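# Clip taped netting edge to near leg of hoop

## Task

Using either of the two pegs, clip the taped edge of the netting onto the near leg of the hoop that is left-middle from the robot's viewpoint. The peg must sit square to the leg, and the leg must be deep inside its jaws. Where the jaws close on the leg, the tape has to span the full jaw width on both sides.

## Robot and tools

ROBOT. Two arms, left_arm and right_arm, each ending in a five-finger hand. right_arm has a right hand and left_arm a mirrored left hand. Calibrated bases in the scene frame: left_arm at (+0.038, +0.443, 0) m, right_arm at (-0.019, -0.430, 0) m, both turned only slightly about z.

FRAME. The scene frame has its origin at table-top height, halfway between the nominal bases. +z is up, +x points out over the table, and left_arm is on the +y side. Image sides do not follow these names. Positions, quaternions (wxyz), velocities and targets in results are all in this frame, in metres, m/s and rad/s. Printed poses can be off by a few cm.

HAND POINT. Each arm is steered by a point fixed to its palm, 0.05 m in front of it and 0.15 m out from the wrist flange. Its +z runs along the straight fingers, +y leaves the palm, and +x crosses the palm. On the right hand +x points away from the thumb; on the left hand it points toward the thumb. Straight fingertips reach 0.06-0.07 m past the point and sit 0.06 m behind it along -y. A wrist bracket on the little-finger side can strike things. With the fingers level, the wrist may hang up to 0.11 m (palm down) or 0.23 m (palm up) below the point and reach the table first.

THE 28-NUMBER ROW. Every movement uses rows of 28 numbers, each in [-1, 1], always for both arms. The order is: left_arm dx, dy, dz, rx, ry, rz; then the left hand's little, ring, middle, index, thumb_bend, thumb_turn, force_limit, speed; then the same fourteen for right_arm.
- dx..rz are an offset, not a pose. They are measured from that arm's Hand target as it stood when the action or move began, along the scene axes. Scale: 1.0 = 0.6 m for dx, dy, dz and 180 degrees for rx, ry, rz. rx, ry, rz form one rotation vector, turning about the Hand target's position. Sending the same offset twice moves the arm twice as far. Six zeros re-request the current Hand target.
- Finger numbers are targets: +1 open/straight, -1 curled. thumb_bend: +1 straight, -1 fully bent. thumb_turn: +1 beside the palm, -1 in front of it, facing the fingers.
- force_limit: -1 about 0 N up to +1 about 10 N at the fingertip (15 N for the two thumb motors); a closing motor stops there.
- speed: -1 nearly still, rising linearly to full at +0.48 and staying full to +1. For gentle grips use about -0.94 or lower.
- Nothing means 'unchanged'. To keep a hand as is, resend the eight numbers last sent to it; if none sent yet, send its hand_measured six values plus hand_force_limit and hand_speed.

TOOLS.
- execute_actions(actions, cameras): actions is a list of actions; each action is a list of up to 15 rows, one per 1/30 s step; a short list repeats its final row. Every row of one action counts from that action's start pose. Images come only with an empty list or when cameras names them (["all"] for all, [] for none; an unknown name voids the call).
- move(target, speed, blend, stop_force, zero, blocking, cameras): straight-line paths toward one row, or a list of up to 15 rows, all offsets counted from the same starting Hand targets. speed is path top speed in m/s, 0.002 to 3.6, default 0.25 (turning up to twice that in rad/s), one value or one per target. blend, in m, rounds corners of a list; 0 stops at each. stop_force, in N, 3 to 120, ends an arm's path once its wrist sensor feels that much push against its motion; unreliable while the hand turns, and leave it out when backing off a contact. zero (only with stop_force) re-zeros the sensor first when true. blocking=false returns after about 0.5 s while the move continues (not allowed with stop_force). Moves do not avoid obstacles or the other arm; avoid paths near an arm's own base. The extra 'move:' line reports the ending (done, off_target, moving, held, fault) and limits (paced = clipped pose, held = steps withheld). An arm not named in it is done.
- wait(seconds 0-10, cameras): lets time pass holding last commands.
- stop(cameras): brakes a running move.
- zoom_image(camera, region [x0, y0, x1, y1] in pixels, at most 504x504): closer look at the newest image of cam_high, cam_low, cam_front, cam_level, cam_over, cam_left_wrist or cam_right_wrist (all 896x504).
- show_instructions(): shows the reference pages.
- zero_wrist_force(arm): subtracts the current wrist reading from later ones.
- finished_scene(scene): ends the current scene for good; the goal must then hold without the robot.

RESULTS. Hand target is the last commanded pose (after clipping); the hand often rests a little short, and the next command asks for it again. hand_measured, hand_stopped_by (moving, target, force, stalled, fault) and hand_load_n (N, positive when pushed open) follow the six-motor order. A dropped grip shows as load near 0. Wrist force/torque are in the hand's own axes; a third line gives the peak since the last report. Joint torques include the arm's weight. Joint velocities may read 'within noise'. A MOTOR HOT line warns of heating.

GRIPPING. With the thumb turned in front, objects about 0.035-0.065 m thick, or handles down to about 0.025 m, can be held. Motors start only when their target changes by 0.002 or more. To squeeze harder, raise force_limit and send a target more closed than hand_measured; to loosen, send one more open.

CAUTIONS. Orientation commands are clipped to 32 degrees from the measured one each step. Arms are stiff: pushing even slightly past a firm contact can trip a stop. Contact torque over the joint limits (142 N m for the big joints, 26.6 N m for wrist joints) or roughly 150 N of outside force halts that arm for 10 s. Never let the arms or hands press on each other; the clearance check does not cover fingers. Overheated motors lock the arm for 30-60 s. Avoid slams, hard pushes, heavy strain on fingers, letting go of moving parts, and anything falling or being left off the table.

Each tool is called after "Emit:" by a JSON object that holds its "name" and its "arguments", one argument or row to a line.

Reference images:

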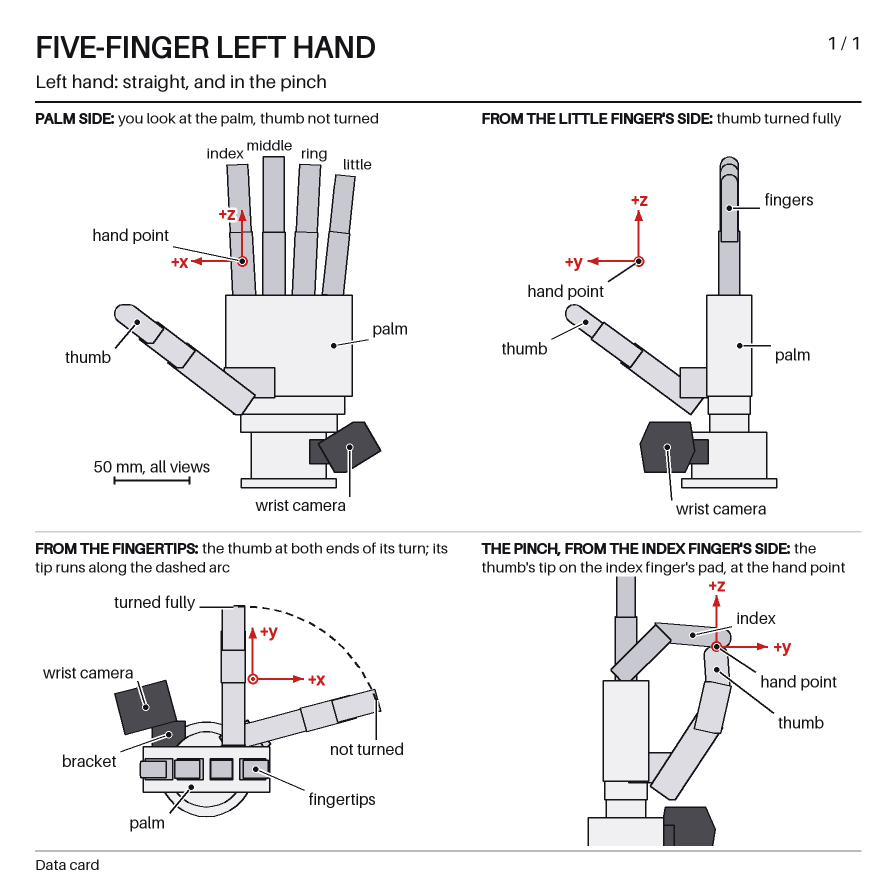

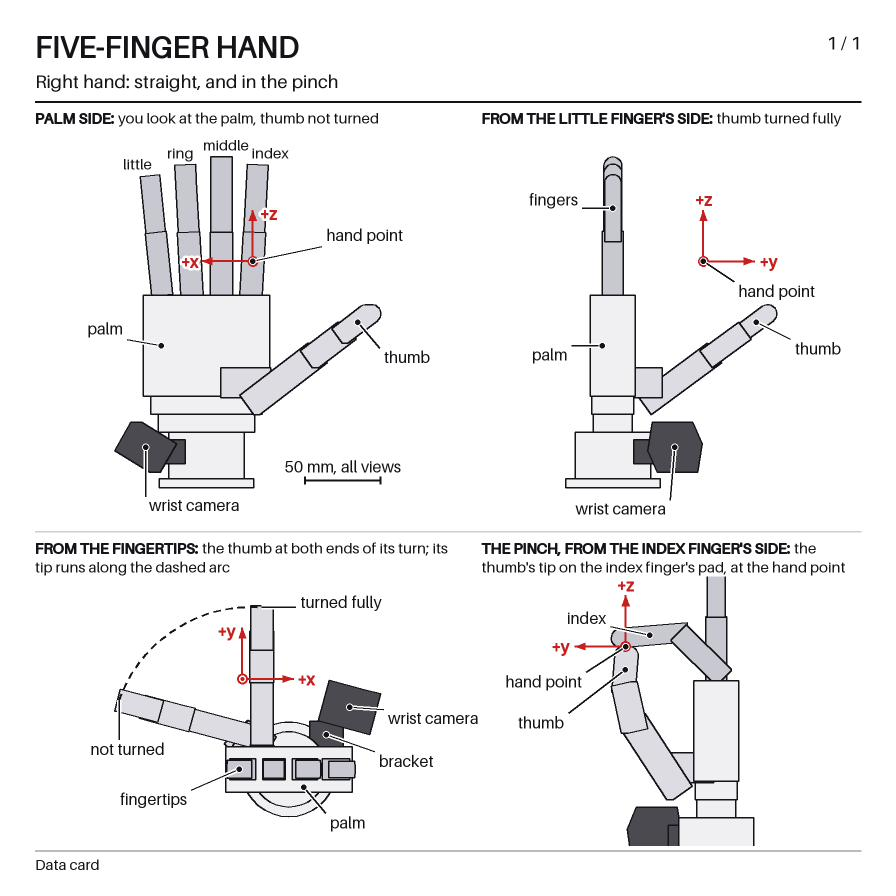

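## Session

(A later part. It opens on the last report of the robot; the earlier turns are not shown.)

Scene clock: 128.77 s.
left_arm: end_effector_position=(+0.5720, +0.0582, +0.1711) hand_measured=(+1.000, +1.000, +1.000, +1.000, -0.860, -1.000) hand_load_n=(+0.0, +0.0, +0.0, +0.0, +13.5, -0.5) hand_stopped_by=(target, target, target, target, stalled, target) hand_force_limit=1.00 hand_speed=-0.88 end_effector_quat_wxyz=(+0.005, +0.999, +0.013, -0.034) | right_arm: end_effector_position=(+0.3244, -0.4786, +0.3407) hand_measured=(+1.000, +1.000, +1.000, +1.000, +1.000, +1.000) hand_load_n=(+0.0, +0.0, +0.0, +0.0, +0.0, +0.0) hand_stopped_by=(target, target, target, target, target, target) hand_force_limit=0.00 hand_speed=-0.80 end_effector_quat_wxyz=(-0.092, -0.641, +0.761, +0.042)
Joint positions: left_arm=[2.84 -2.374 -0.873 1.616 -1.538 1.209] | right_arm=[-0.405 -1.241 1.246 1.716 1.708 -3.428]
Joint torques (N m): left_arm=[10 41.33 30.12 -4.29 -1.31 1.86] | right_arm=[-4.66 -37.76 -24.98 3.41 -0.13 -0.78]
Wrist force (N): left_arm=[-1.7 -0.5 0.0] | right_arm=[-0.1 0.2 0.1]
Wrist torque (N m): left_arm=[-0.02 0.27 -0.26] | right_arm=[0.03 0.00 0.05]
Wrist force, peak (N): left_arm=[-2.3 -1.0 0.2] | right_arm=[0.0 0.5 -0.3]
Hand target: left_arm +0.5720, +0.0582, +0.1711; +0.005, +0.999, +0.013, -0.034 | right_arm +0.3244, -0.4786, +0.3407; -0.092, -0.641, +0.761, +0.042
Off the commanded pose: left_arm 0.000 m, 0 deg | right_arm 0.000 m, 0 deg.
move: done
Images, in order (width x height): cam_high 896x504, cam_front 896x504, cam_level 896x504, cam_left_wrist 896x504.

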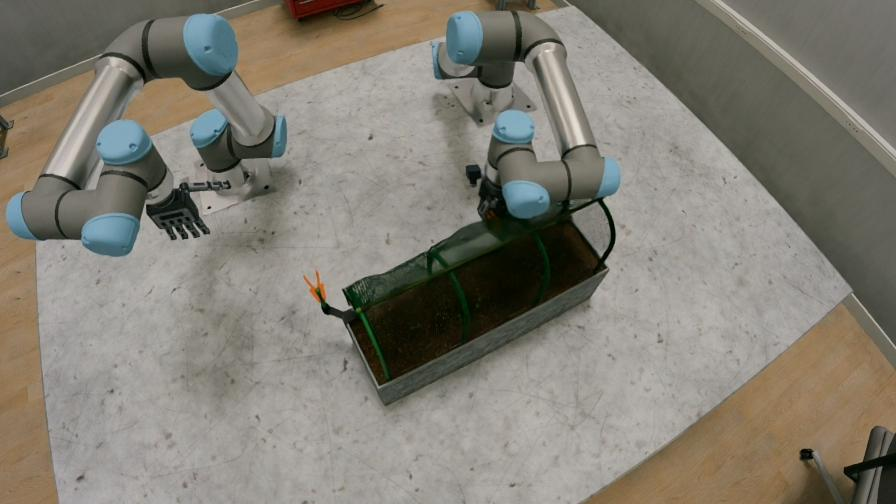

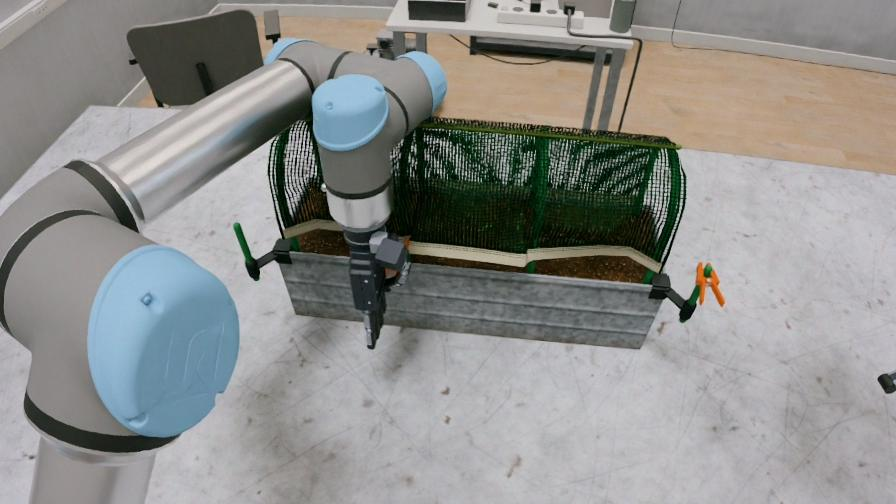

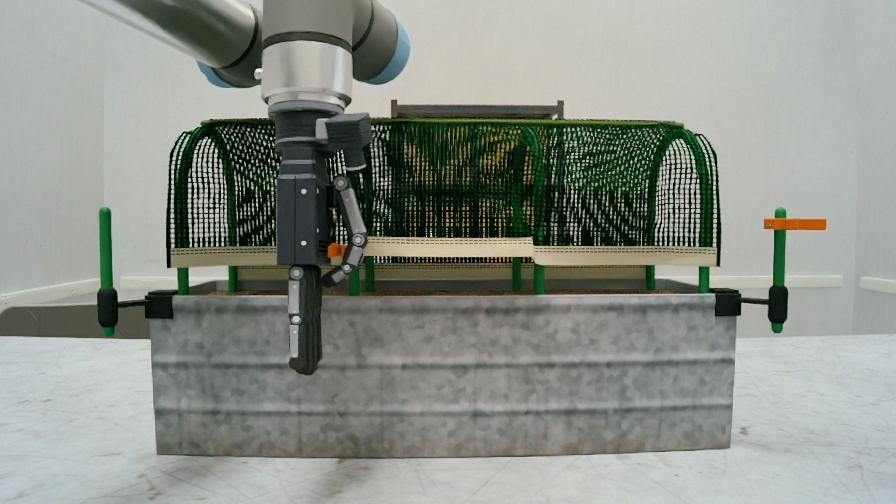

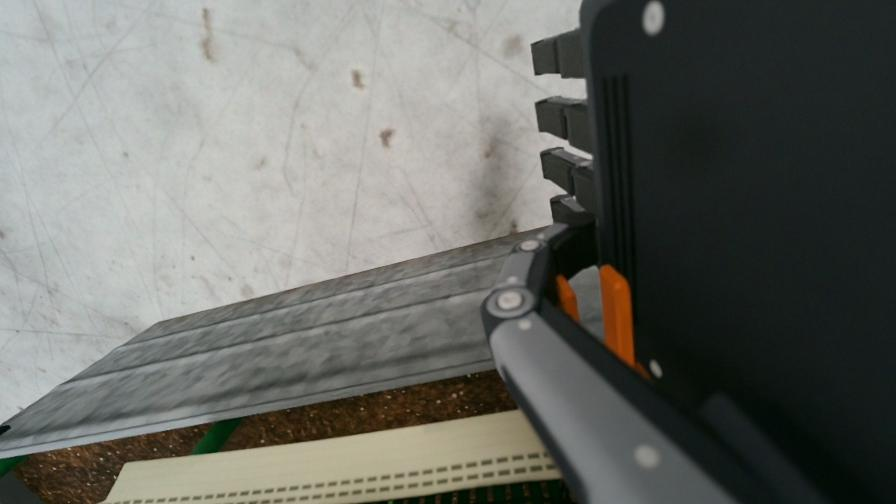

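Emit:
{"name": "move", "arguments": {
  "target": [
    [-0.05, 0, 0, 0, 0, 0, 1, 1, 1, 1, -0.87, -1, 1, -0.88, 0, 0, 0, 0, 0, 0, 1, 1, 1, 1, 1, 1, 0, -0.8],
    [-0.05, -0.0167, 0, 0, 0, 0, 1, 1, 1, 1, -0.87, -1, 1, -0.88, 0, 0, 0, 0, 0, 0, 1, 1, 1, 1, 1, 1, 0, -0.8]
  ],
  "speed": 0.08,
  "cameras": ["cam_front", "cam_level", "cam_left_wrist"]
}}

Emit:
{"name": "zoom_image", "arguments": {
  "camera": "cam_front",
  "region": [370, 215, 440, 285]
}}

Emit:
{"name": "zoom_image", "arguments": {
  "camera": "cam_level",
  "region": [320, 225, 380, 285]
}}

Scene clock: 132.07 s.
left_arm: end_effector_position=(+0.5420, +0.0483, +0.1711) hand_measured=(+1.000, +1.000, +1.000, +1.000, -0.860, -1.000) hand_load_n=(+0.0, +0.0, +0.0, +0.0, +13.0, +0.0) hand_stopped_by=(target, target, target, target, stalled, target) hand_force_limit=1.00 hand_speed=-0.88 end_effector_quat_wxyz=(+0.005, +0.999, +0.013, -0.034) | right_arm: end_effector_position=(+0.3244, -0.4786, +0.3407) hand_measured=(+1.000, +1.000, +1.000, +1.000, +1.000, +1.000) hand_load_n=(+0.0, +0.0, +0.0, +0.0, +0.0, +0.0) hand_stopped_by=(target, target, target, target, target, target) hand_force_limit=0.00 hand_speed=-0.80 end_effector_quat_wxyz=(-0.092, -0.641, +0.761, +0.042)
Joint positions: left_arm=[2.807 -2.315 -0.977 1.662 -1.536 1.175] | right_arm=[-0.405 -1.241 1.246 1.716 1.708 -3.428]
Joint torques (N m): left_arm=[-9.84 38.36 29.82 -4.35 1.52 -1.84] | right_arm=[-4.68 -38.19 -24.38 3.29 -0.06 -0.76]
Wrist force (N): left_arm=[-2.0 -0.7 -0.1] | right_arm=[0.0 0.1 0.0]
Wrist torque (N m): left_arm=[-0.05 0.30 -0.09] | right_arm=[0.01 -0.02 0.06]
Wrist force, peak (N): left_arm=[-2.4 -0.7 0.1] | right_arm=[-0.1 0.5 -0.4]
Hand target: left_arm +0.5420, +0.0482, +0.1711; +0.005, +0.999, +0.013, -0.034 | right_arm +0.3244, -0.4786, +0.3407; -0.092, -0.641, +0.761, +0.042
Off the commanded pose: left_arm 0.000 m, 0 deg | right_arm 0.000 m, 0 deg.
move: done
Images, in order (width x height): cam_front 896x504, cam_level 896x504, cam_left_wrist 896x504.

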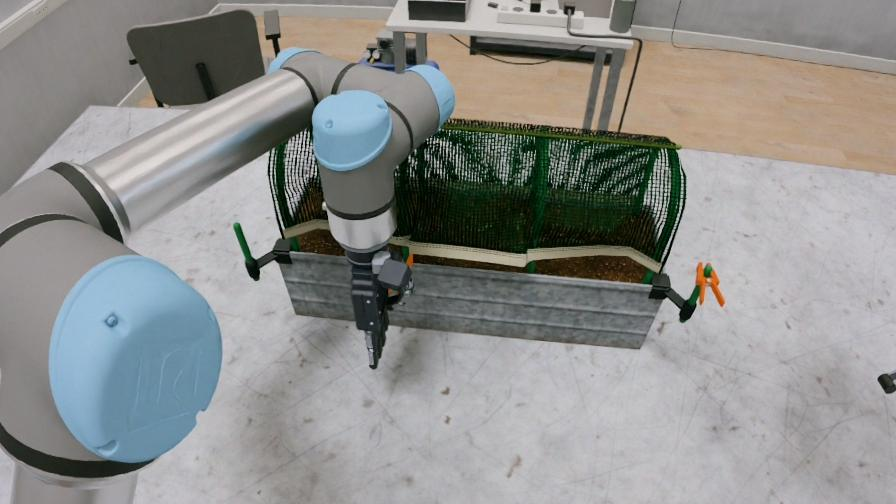

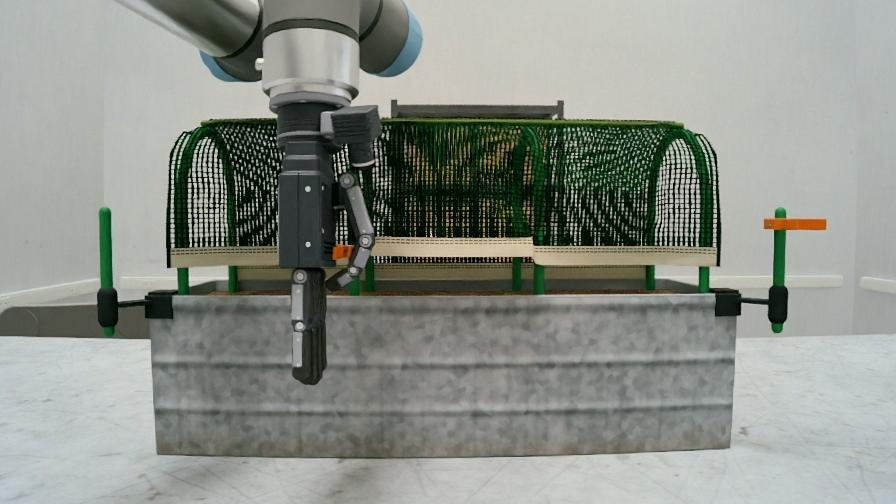

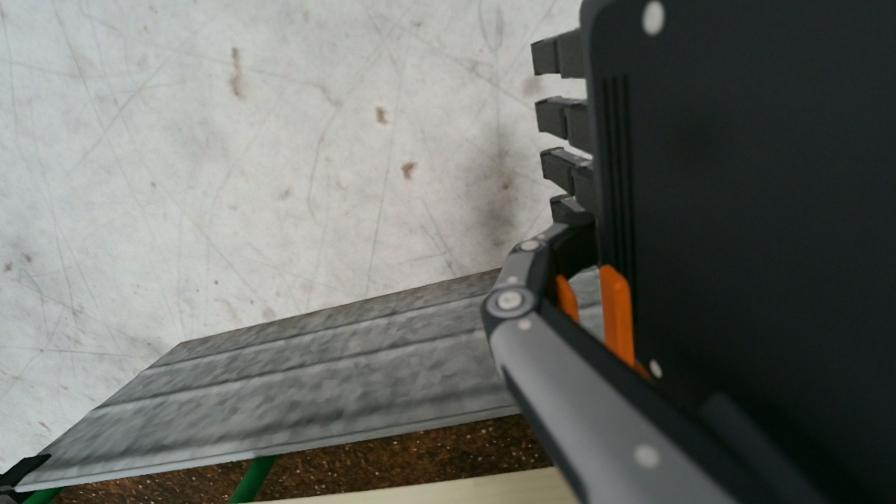

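Scaled by 7.200 from the camera's 896x504 image, which has a finer 1280x720 frame.

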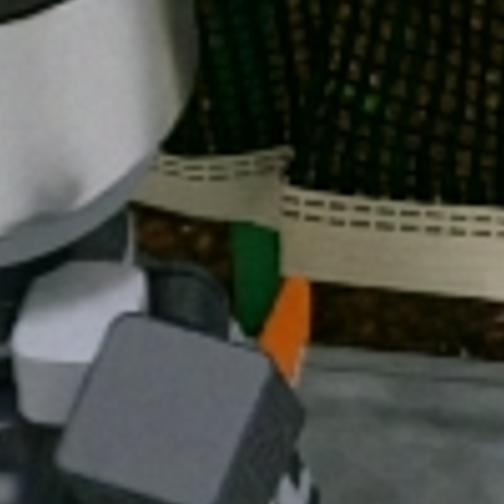

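Scaled by 8.400 from the camera's 896x504 image, which has a finer 1280x720 frame.

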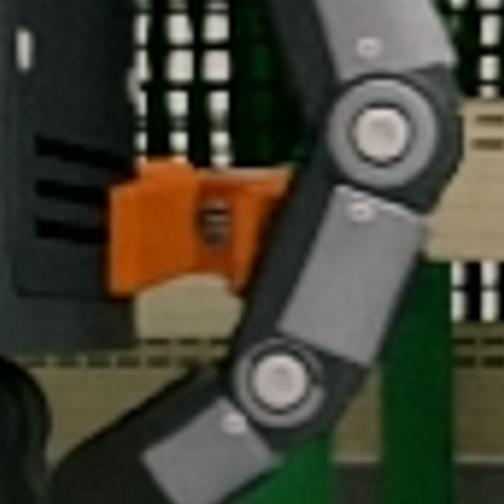

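Emit:
{"name": "move", "arguments": {
  "target": [0.0367, 0.0033, 0, 0, 0, 0, 1, 1, 1, 1, -0.87, -1, 1, -0.88, 0, 0, 0, 0, 0, 0, 1, 1, 1, 1, 1, 1, 0, -0.8],
  "speed": 0.05,
  "stop_force": 10,
  "cameras": ["cam_front", "cam_level", "cam_left_wrist"]
}}

Emit:
{"name": "zoom_image", "arguments": {
  "camera": "cam_front",
  "region": [370, 205, 440, 275]
}}

Emit:
{"name": "zoom_image", "arguments": {
  "camera": "cam_level",
  "region": [320, 225, 380, 285]
}}

Scene clock: 135.60 s.
left_arm: end_effector_position=(+0.5641, +0.0502, +0.1711) hand_measured=(+1.000, +1.000, +1.000, +1.000, -0.860, -1.000) hand_load_n=(+0.0, +0.0, +0.0, +0.0, +13.0, +0.0) hand_stopped_by=(target, target, target, target, stalled, target) hand_force_limit=1.00 hand_speed=-0.88 end_effector_quat_wxyz=(+0.005, +0.999, +0.013, -0.034) | right_arm: end_effector_position=(+0.3244, -0.4786, +0.3407) hand_measured=(+1.000, +1.000, +1.000, +1.000, +1.000, +1.000) hand_load_n=(+0.0, +0.0, +0.0, +0.0, +0.0, +0.0) hand_stopped_by=(target, target, target, target, target, target) hand_force_limit=0.00 hand_speed=-0.80 end_effector_quat_wxyz=(-0.092, -0.641, +0.761, +0.042)
Joint positions: left_arm=[2.823 -2.367 -0.886 1.622 -1.537 1.191] | right_arm=[-0.405 -1.241 1.246 1.716 1.708 -3.428]
Joint torques (N m): left_arm=[9.53 41.17 30.8 -4.22 -1.18 1.95] | right_arm=[-4.67 -38 -24.24 3.29 -0.18 -0.68]
Wrist force (N): left_arm=[-1.9 -0.8 0.0] | right_arm=[0.0 0.0 -0.3]
Wrist torque (N m): left_arm=[-0.08 0.27 -0.26] | right_arm=[0.02 0.01 0.05]
Wrist force, peak (N): left_arm=[-2.7 -0.5 -0.1] | right_arm=[-0.3 -0.2 -0.5]
Hand target: left_arm +0.5641, +0.0502, +0.1711; +0.005, +0.999, +0.013, -0.034 | right_arm +0.3244, -0.4786, +0.3407; -0.092, -0.641, +0.761, +0.042
Off the commanded pose: left_arm 0.000 m, 0 deg | right_arm 0.000 m, 0 deg.
move: done
Images, in order (width x height): cam_front 896x504, cam_level 896x504, cam_left_wrist 896x504.

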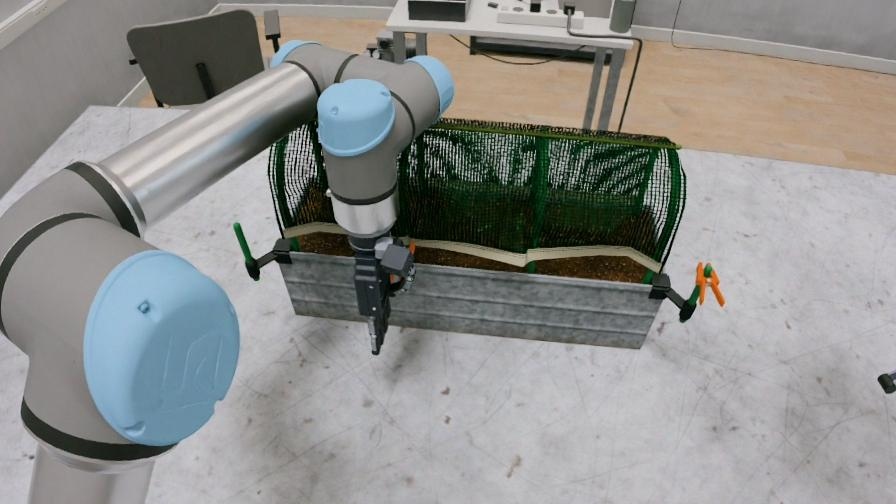

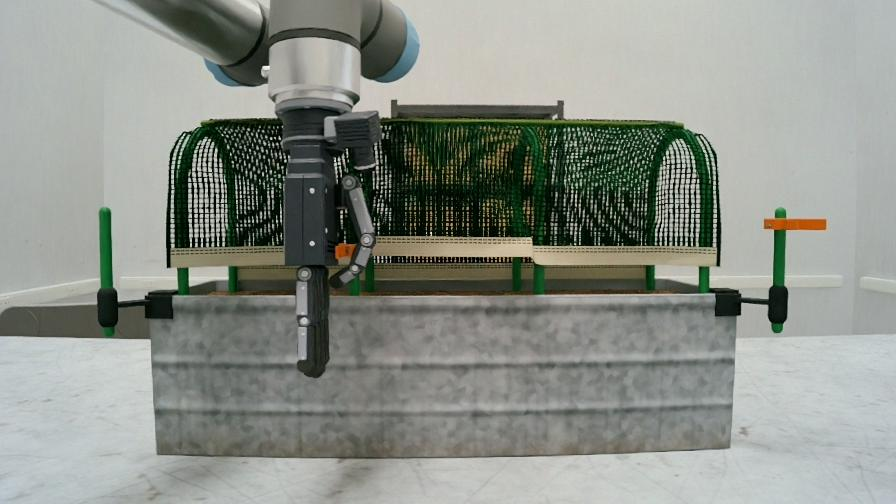

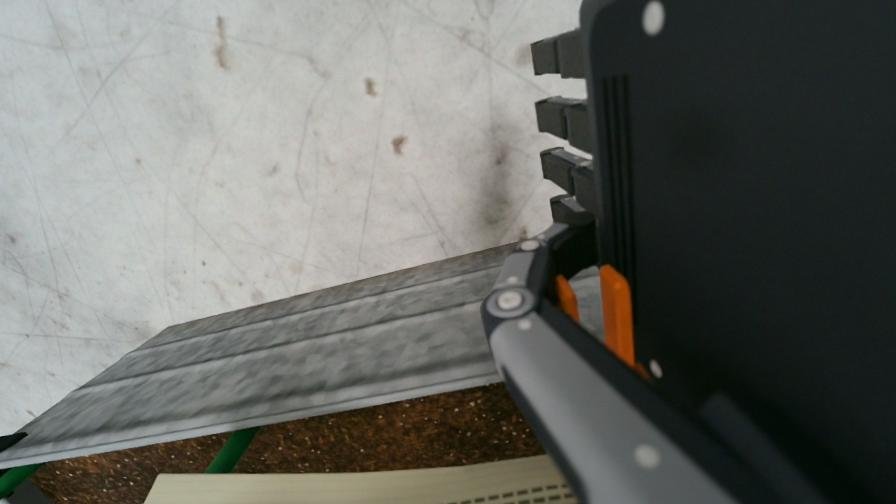

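Scaled by 7.200 from the camera's 896x504 image, which has a finer 1280x720 frame.

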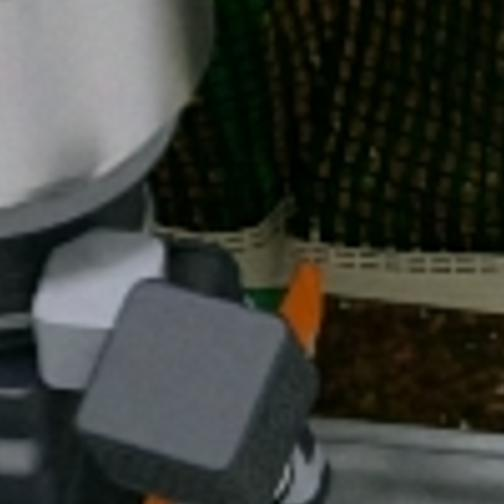

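Scaled by 8.400 from the camera's 896x504 image, which has a finer 1280x720 frame.

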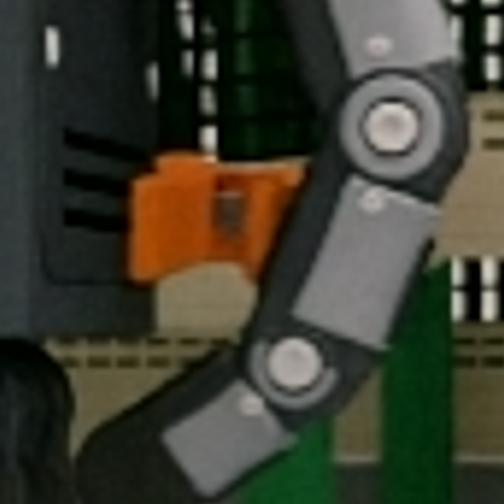

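Emit:
{"name": "move", "arguments": {
  "target": [0.02, 0.0017, 0, 0, 0, 0, 1, 1, 1, 1, -0.87, -1, 1, -0.88, 0, 0, 0, 0, 0, 0, 1, 1, 1, 1, 1, 1, 0, -0.8],
  "speed": 0.03,
  "stop_force": 10,
  "cameras": ["cam_front", "cam_level", "cam_left_wrist"]
}}

Emit:
{"name": "zoom_image", "arguments": {
  "camera": "cam_front",
  "region": [370, 205, 440, 275]
}}

Emit:
{"name": "zoom_image", "arguments": {
  "camera": "cam_level",
  "region": [320, 225, 380, 285]
}}

Scene clock: 137.87 s.
left_arm: end_effector_position=(+0.5761, +0.0512, +0.1711) hand_measured=(+1.000, +1.000, +1.000, +1.000, -0.860, -1.000) hand_load_n=(+0.0, +0.0, -0.5, +0.0, +13.0, +0.0) hand_stopped_by=(target, target, target, target, stalled, target) hand_force_limit=1.00 hand_speed=-0.88 end_effector_quat_wxyz=(+0.005, +0.999, +0.013, -0.034) | right_arm: end_effector_position=(+0.3244, -0.4786, +0.3407) hand_measured=(+1.000, +1.000, +1.000, +1.000, +1.000, +1.000) hand_load_n=(+0.0, -0.5, +0.0, +0.0, +0.0, +0.0) hand_stopped_by=(target, target, target, target, target, target) hand_force_limit=0.00 hand_speed=-0.80 end_effector_quat_wxyz=(-0.092, -0.641, +0.761, +0.042)
Joint positions: left_arm=[2.832 -2.397 -0.832 1.598 -1.537 1.2] | right_arm=[-0.405 -1.241 1.246 1.716 1.708 -3.428]
Joint torques (N m): left_arm=[10.24 41.54 31.84 -3.46 -1.35 1.85] | right_arm=[-4.72 -37.47 -24.22 3.31 -0.2 -0.85]
Wrist force (N): left_arm=[-4.6 -0.9 0.6] | right_arm=[-0.2 0.4 0.1]
Wrist torque (N m): left_arm=[-0.06 0.33 -0.41] | right_arm=[0.05 0.03 0.05]
Wrist force, peak (N): left_arm=[-4.8 -1.0 0.5] | right_arm=[-0.2 0.0 -0.5]
Hand target: left_arm +0.5761, +0.0512, +0.1711; +0.005, +0.999, +0.013, -0.034 | right_arm +0.3244, -0.4786, +0.3407; -0.092, -0.641, +0.761, +0.042
Off the commanded pose: left_arm 0.000 m, 0 deg | right_arm 0.000 m, 0 deg.
move: done
Images, in order (width x height): cam_front 896x504, cam_level 896x504, cam_left_wrist 896x504.

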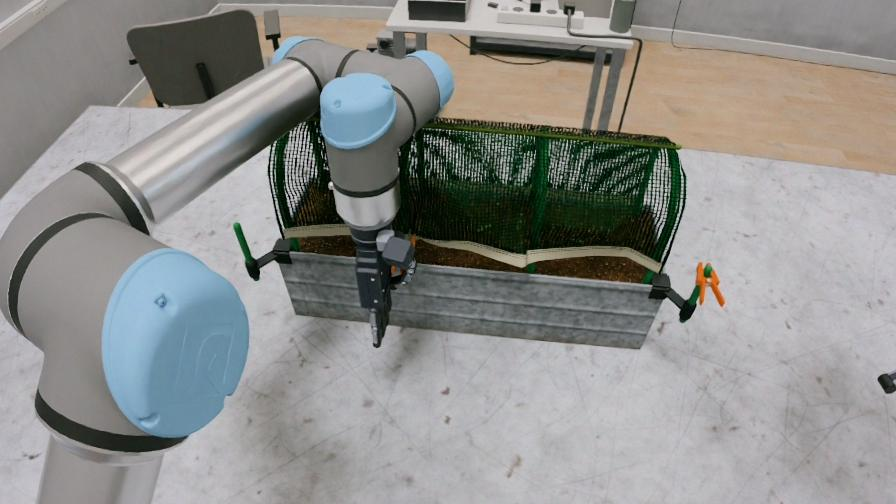

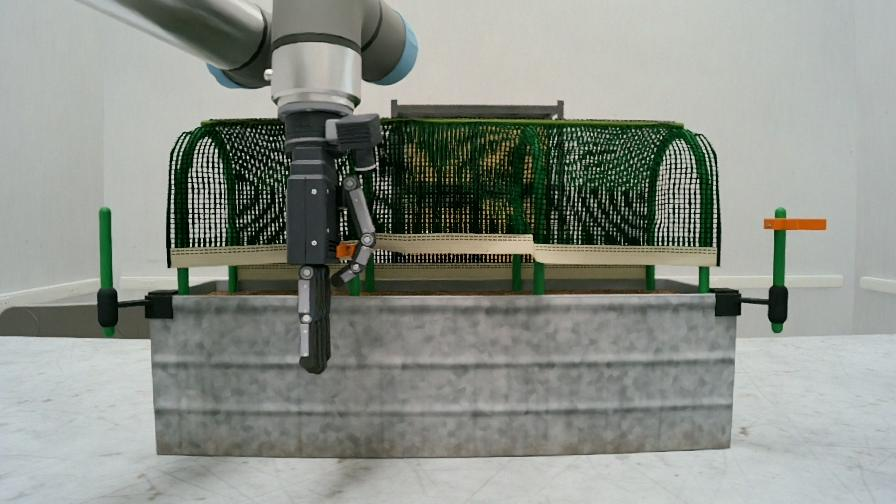

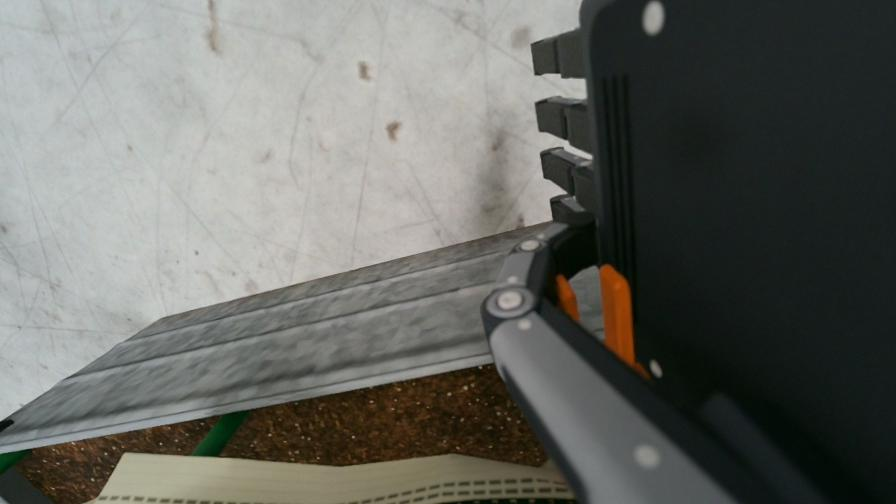

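Scaled by 7.200 from the camera's 896x504 image, which has a finer 1280x720 frame.

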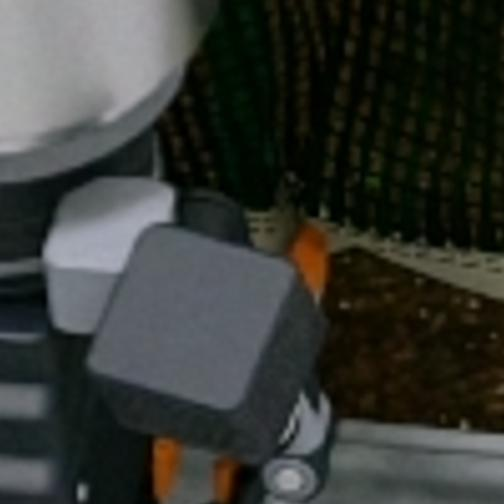

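Scaled by 8.400 from the camera's 896x504 image, which has a finer 1280x720 frame.

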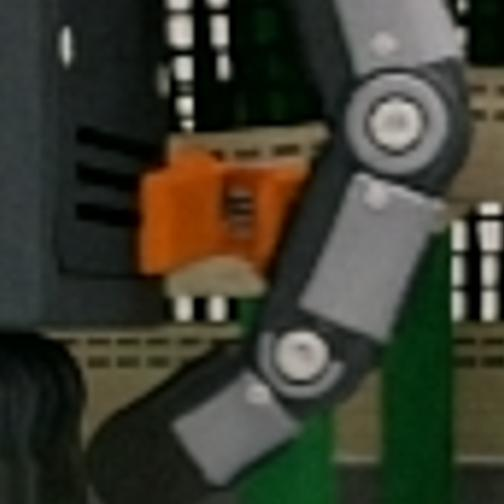

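Emit:
{"name": "move", "arguments": {
  "target": [0.0117, 0, 0, 0, 0, 0, 1, 1, 1, 1, -0.87, -1, 1, -0.88, 0, 0, 0, 0, 0, 0, 1, 1, 1, 1, 1, 1, 0, -0.8],
  "speed": 0.02,
  "stop_force": 12,
  "cameras": ["cam_front", "cam_level", "cam_left_wrist"]
}}

Emit:
{"name": "zoom_image", "arguments": {
  "camera": "cam_front",
  "region": [370, 205, 440, 275]
}}

Emit:
{"name": "zoom_image", "arguments": {
  "camera": "cam_level",
  "region": [320, 225, 380, 285]
}}

Scene clock: 139.77 s.
left_arm: end_effector_position=(+0.5831, +0.0512, +0.1711) hand_measured=(+1.000, +1.000, +1.000, +1.000, -0.860, -1.000) hand_load_n=(+0.0, +0.0, +0.0, +0.5, +13.5, +0.0) hand_stopped_by=(target, target, target, target, stalled, target) hand_force_limit=1.00 hand_speed=-0.88 end_effector_quat_wxyz=(+0.005, +0.999, +0.013, -0.034) | right_arm: end_effector_position=(+0.3244, -0.4786, +0.3407) hand_measured=(+1.000, +1.000, +1.000, +1.000, +1.000, +1.000) hand_load_n=(+0.0, +0.0, +0.0, +0.0, +0.0, +0.0) hand_stopped_by=(target, target, target, target, target, target) hand_force_limit=0.00 hand_speed=-0.80 end_effector_quat_wxyz=(-0.092, -0.641, +0.761, +0.042)
Joint positions: left_arm=[2.836 -2.416 -0.797 1.582 -1.537 1.204] | right_arm=[-0.405 -1.241 1.246 1.716 1.708 -3.428]
Joint torques (N m): left_arm=[9.44 42.29 31.01 -4.14 -1.32 2.02] | right_arm=[-5.38 -37.78 -24.31 3.41 -0.1 -0.66]
Wrist force (N): left_arm=[-1.9 -0.7 0.1] | right_arm=[0.0 0.1 0.1]
Wrist torque (N m): left_arm=[-0.05 0.24 -0.26] | right_arm=[0.01 -0.01 0.05]
Wrist force, peak (N): left_arm=[-7.6 -2.9 0.3] | right_arm=[-0.1 0.6 -0.1]
Hand target: left_arm +0.5831, +0.0512, +0.1711; +0.005, +0.999, +0.013, -0.034 | right_arm +0.3244, -0.4786, +0.3407; -0.092, -0.641, +0.761, +0.042
Off the commanded pose: left_arm 0.000 m, 0 deg | right_arm 0.000 m, 0 deg.
move: done
Images, in order (width x height): cam_front 896x504, cam_level 896x504, cam_left_wrist 896x504.

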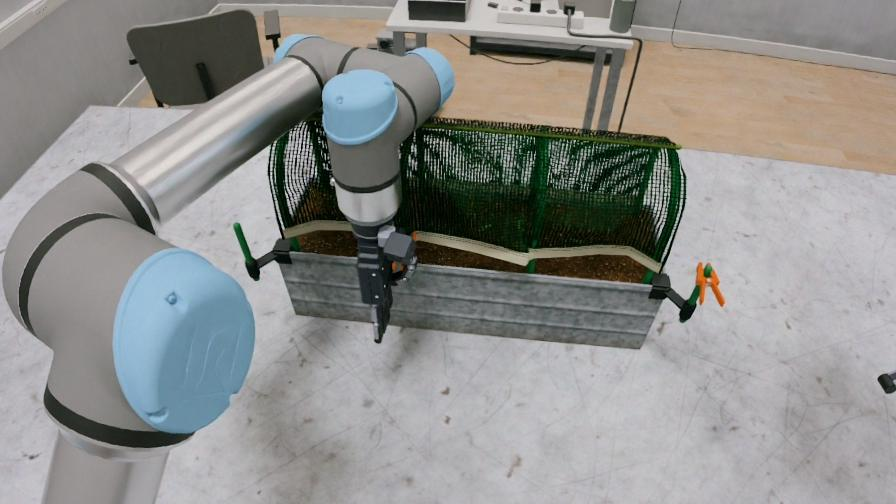

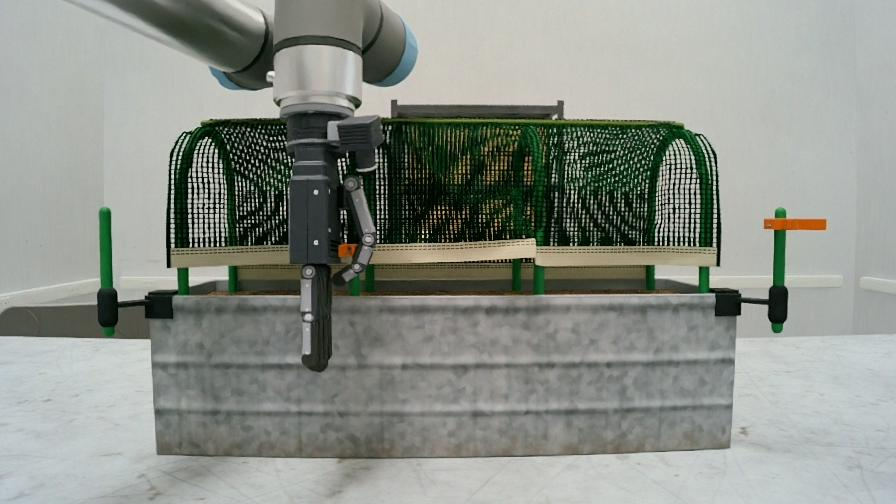

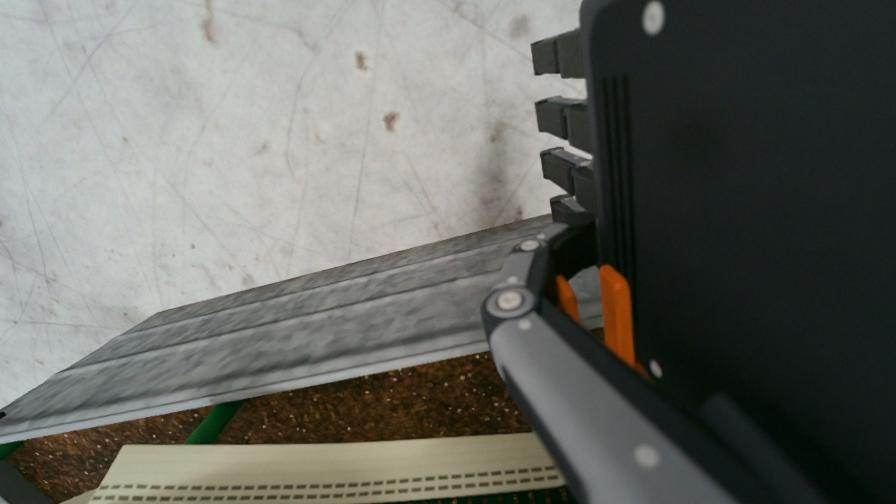

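Scaled by 7.200 from the camera's 896x504 image, which has a finer 1280x720 frame.

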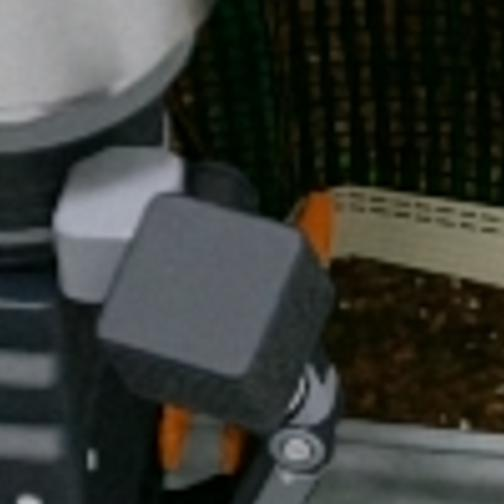

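Scaled by 8.400 from the camera's 896x504 image, which has a finer 1280x720 frame.

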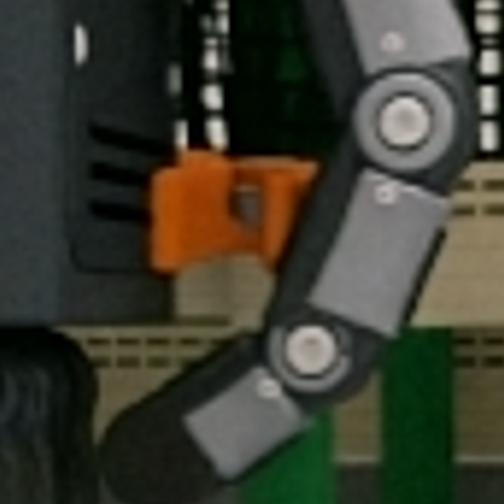

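Emit:
{"name": "move", "arguments": {
  "target": [0, 0, -0.0058, 0, 0, 0, 1, 1, 1, 1, -0.87, -1, 1, -0.88, 0, 0, 0, 0, 0, 0, 1, 1, 1, 1, 1, 1, 0, -0.8],
  "speed": 0.02,
  "stop_force": 12,
  "cameras": ["cam_front", "cam_level", "cam_over", "cam_high"]
}}

Emit:
{"name": "zoom_image", "arguments": {
  "camera": "cam_front",
  "region": [370, 205, 440, 275]
}}

Emit:
{"name": "zoom_image", "arguments": {
  "camera": "cam_level",
  "region": [320, 225, 380, 285]
}}

Emit:
{"name": "zoom_image", "arguments": {
  "camera": "cam_over",
  "region": [350, 190, 430, 270]
}}

Emit:
{"name": "zoom_image", "arguments": {
  "camera": "cam_high",
  "region": [460, 180, 560, 280]
}}

Scene clock: 141.83 s.
left_arm: end_effector_position=(+0.5831, +0.0512, +0.1676) hand_measured=(+1.000, +1.000, +1.000, +1.000, -0.860, -1.000) hand_load_n=(+0.0, +0.0, +0.0, +0.0, +13.5, +0.0) hand_stopped_by=(target, target, target, target, stalled, target) hand_force_limit=1.00 hand_speed=-0.88 end_effector_quat_wxyz=(+0.005, +0.999, +0.013, -0.034) | right_arm: end_effector_position=(+0.3244, -0.4786, +0.3407) hand_measured=(+1.000, +1.000, +1.000, +1.000, +1.000, +1.000) hand_load_n=(+0.0, +0.0, +0.0, +0.0, +0.0, +0.0) hand_stopped_by=(target, target, target, target, target, target) hand_force_limit=0.00 hand_speed=-0.80 end_effector_quat_wxyz=(-0.092, -0.641, +0.761, +0.042)
Joint positions: left_arm=[2.836 -2.417 -0.804 1.59 -1.537 1.204] | right_arm=[-0.405 -1.241 1.246 1.716 1.708 -3.428]
Joint torques (N m): left_arm=[8.36 41.43 6.55 -0.92 -0.83 1.73] | right_arm=[-4.11 -37.35 -23.88 3.39 -0.08 -0.6]
Wrist force (N): left_arm=[-2.0 -0.8 0.2] | right_arm=[-0.2 0.0 -0.1]
Wrist torque (N m): left_arm=[-0.07 0.28 -0.27] | right_arm=[0.00 0.02 0.04]
Wrist force, peak (N): left_arm=[-2.1 -0.9 0.2] | right_arm=[-0.1 0.3 -0.5]
Hand target: left_arm +0.5831, +0.0512, +0.1676; +0.005, +0.999, +0.013, -0.034 | right_arm +0.3244, -0.4786, +0.3407; -0.092, -0.641, +0.761, +0.042
Off the commanded pose: left_arm 0.000 m, 0 deg | right_arm 0.000 m, 0 deg.
move: done
Images, in order (width x height): cam_high 896x504, cam_front 896x504, cam_level 896x504, cam_over 896x504.

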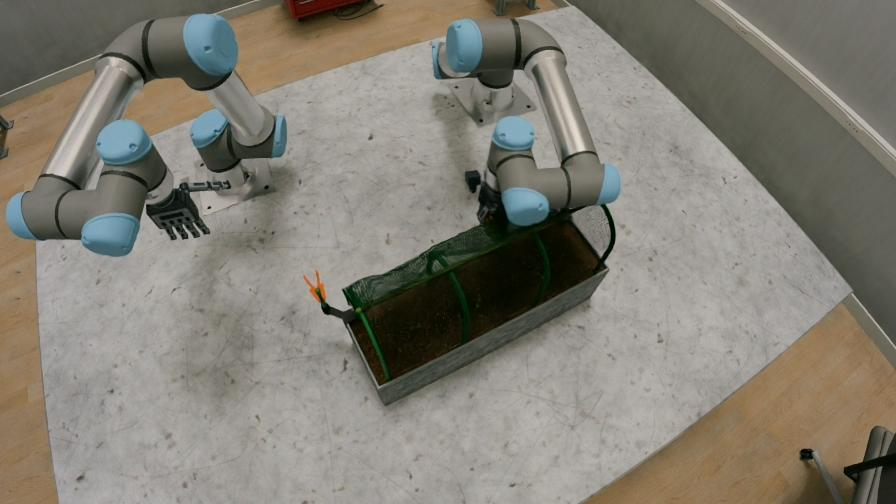

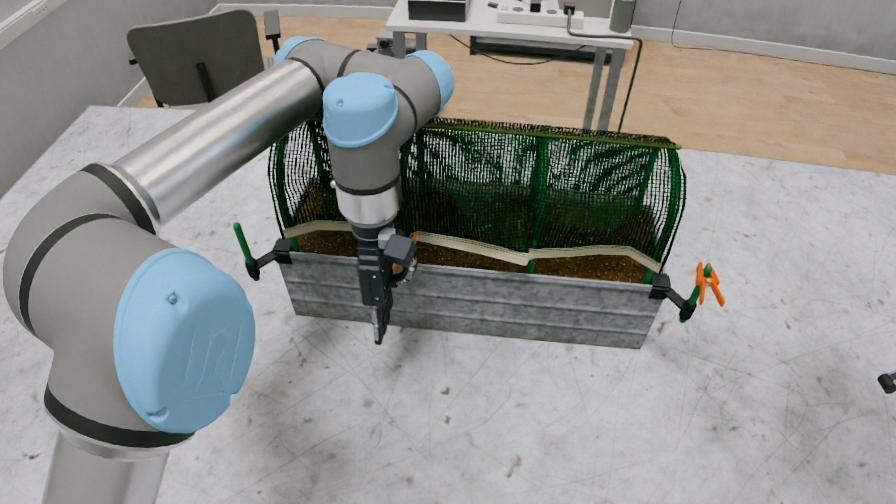

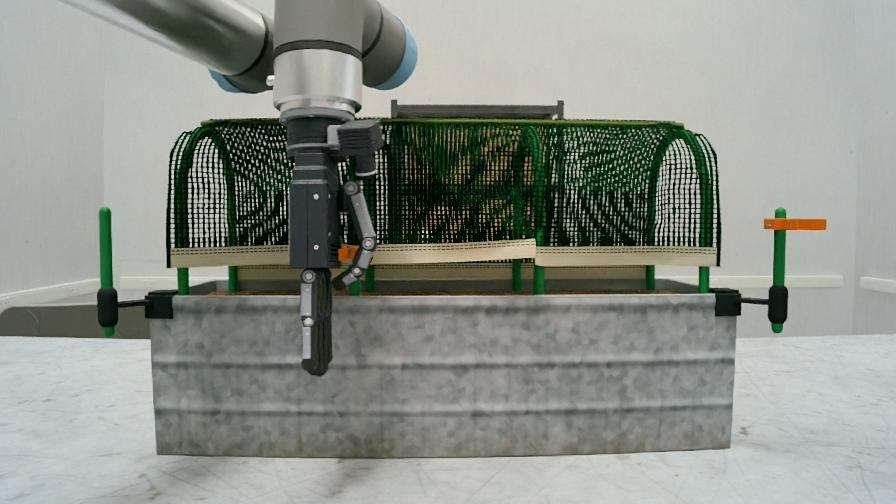

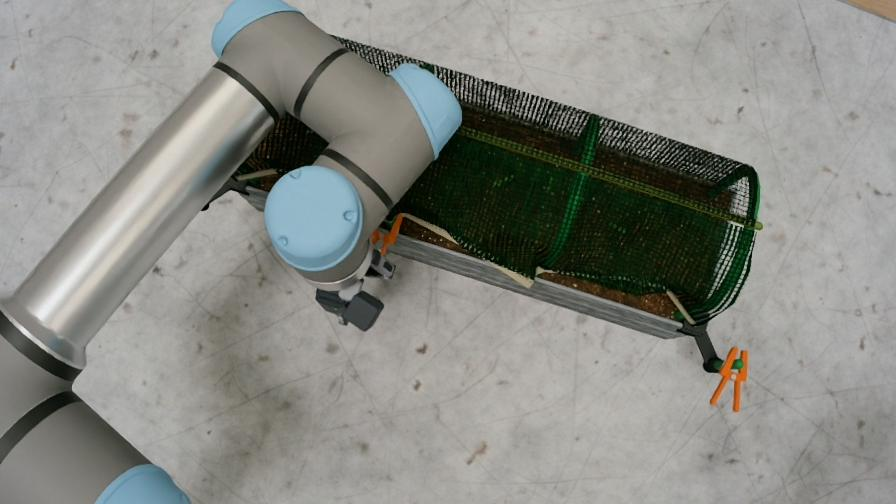

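Scaled by 7.200 from the camera's 896x504 image, which has a finer 1280x720 frame.

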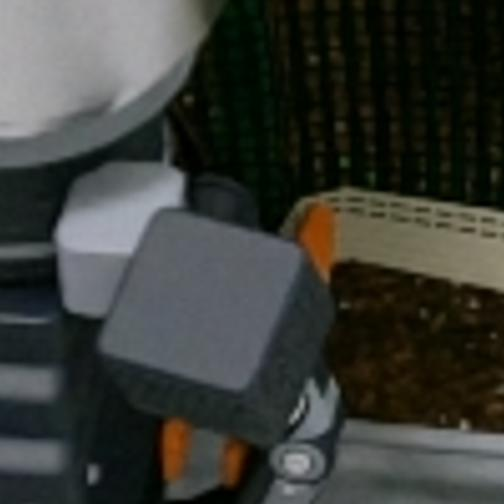

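Scaled by 8.400 from the camera's 896x504 image, which has a finer 1280x720 frame.

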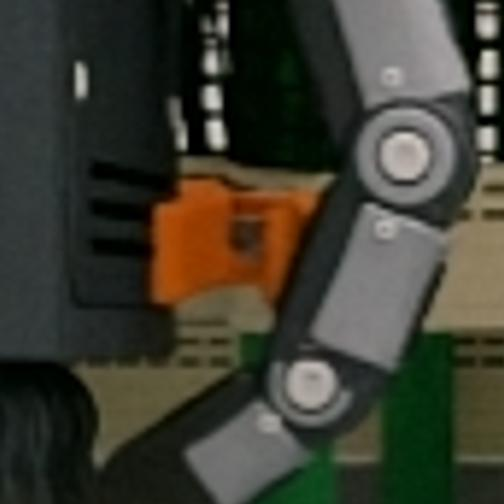

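Scaled by 6.300 from the camera's 896x504 image, which has a finer 1280x720 frame.

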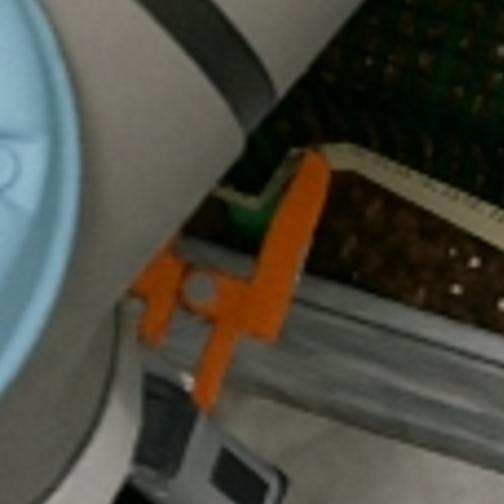

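Scaled by 5.040 from the camera's 896x504 image, which has a finer 1280x720 frame.

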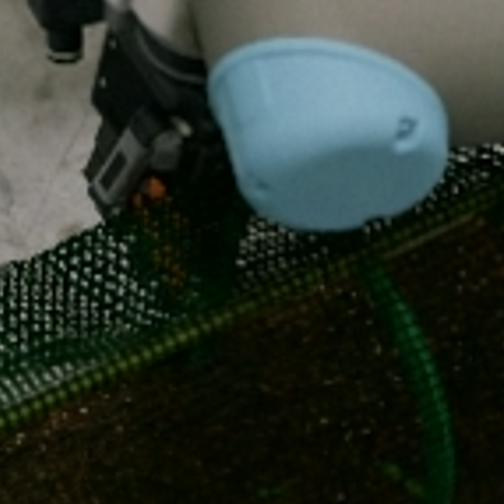

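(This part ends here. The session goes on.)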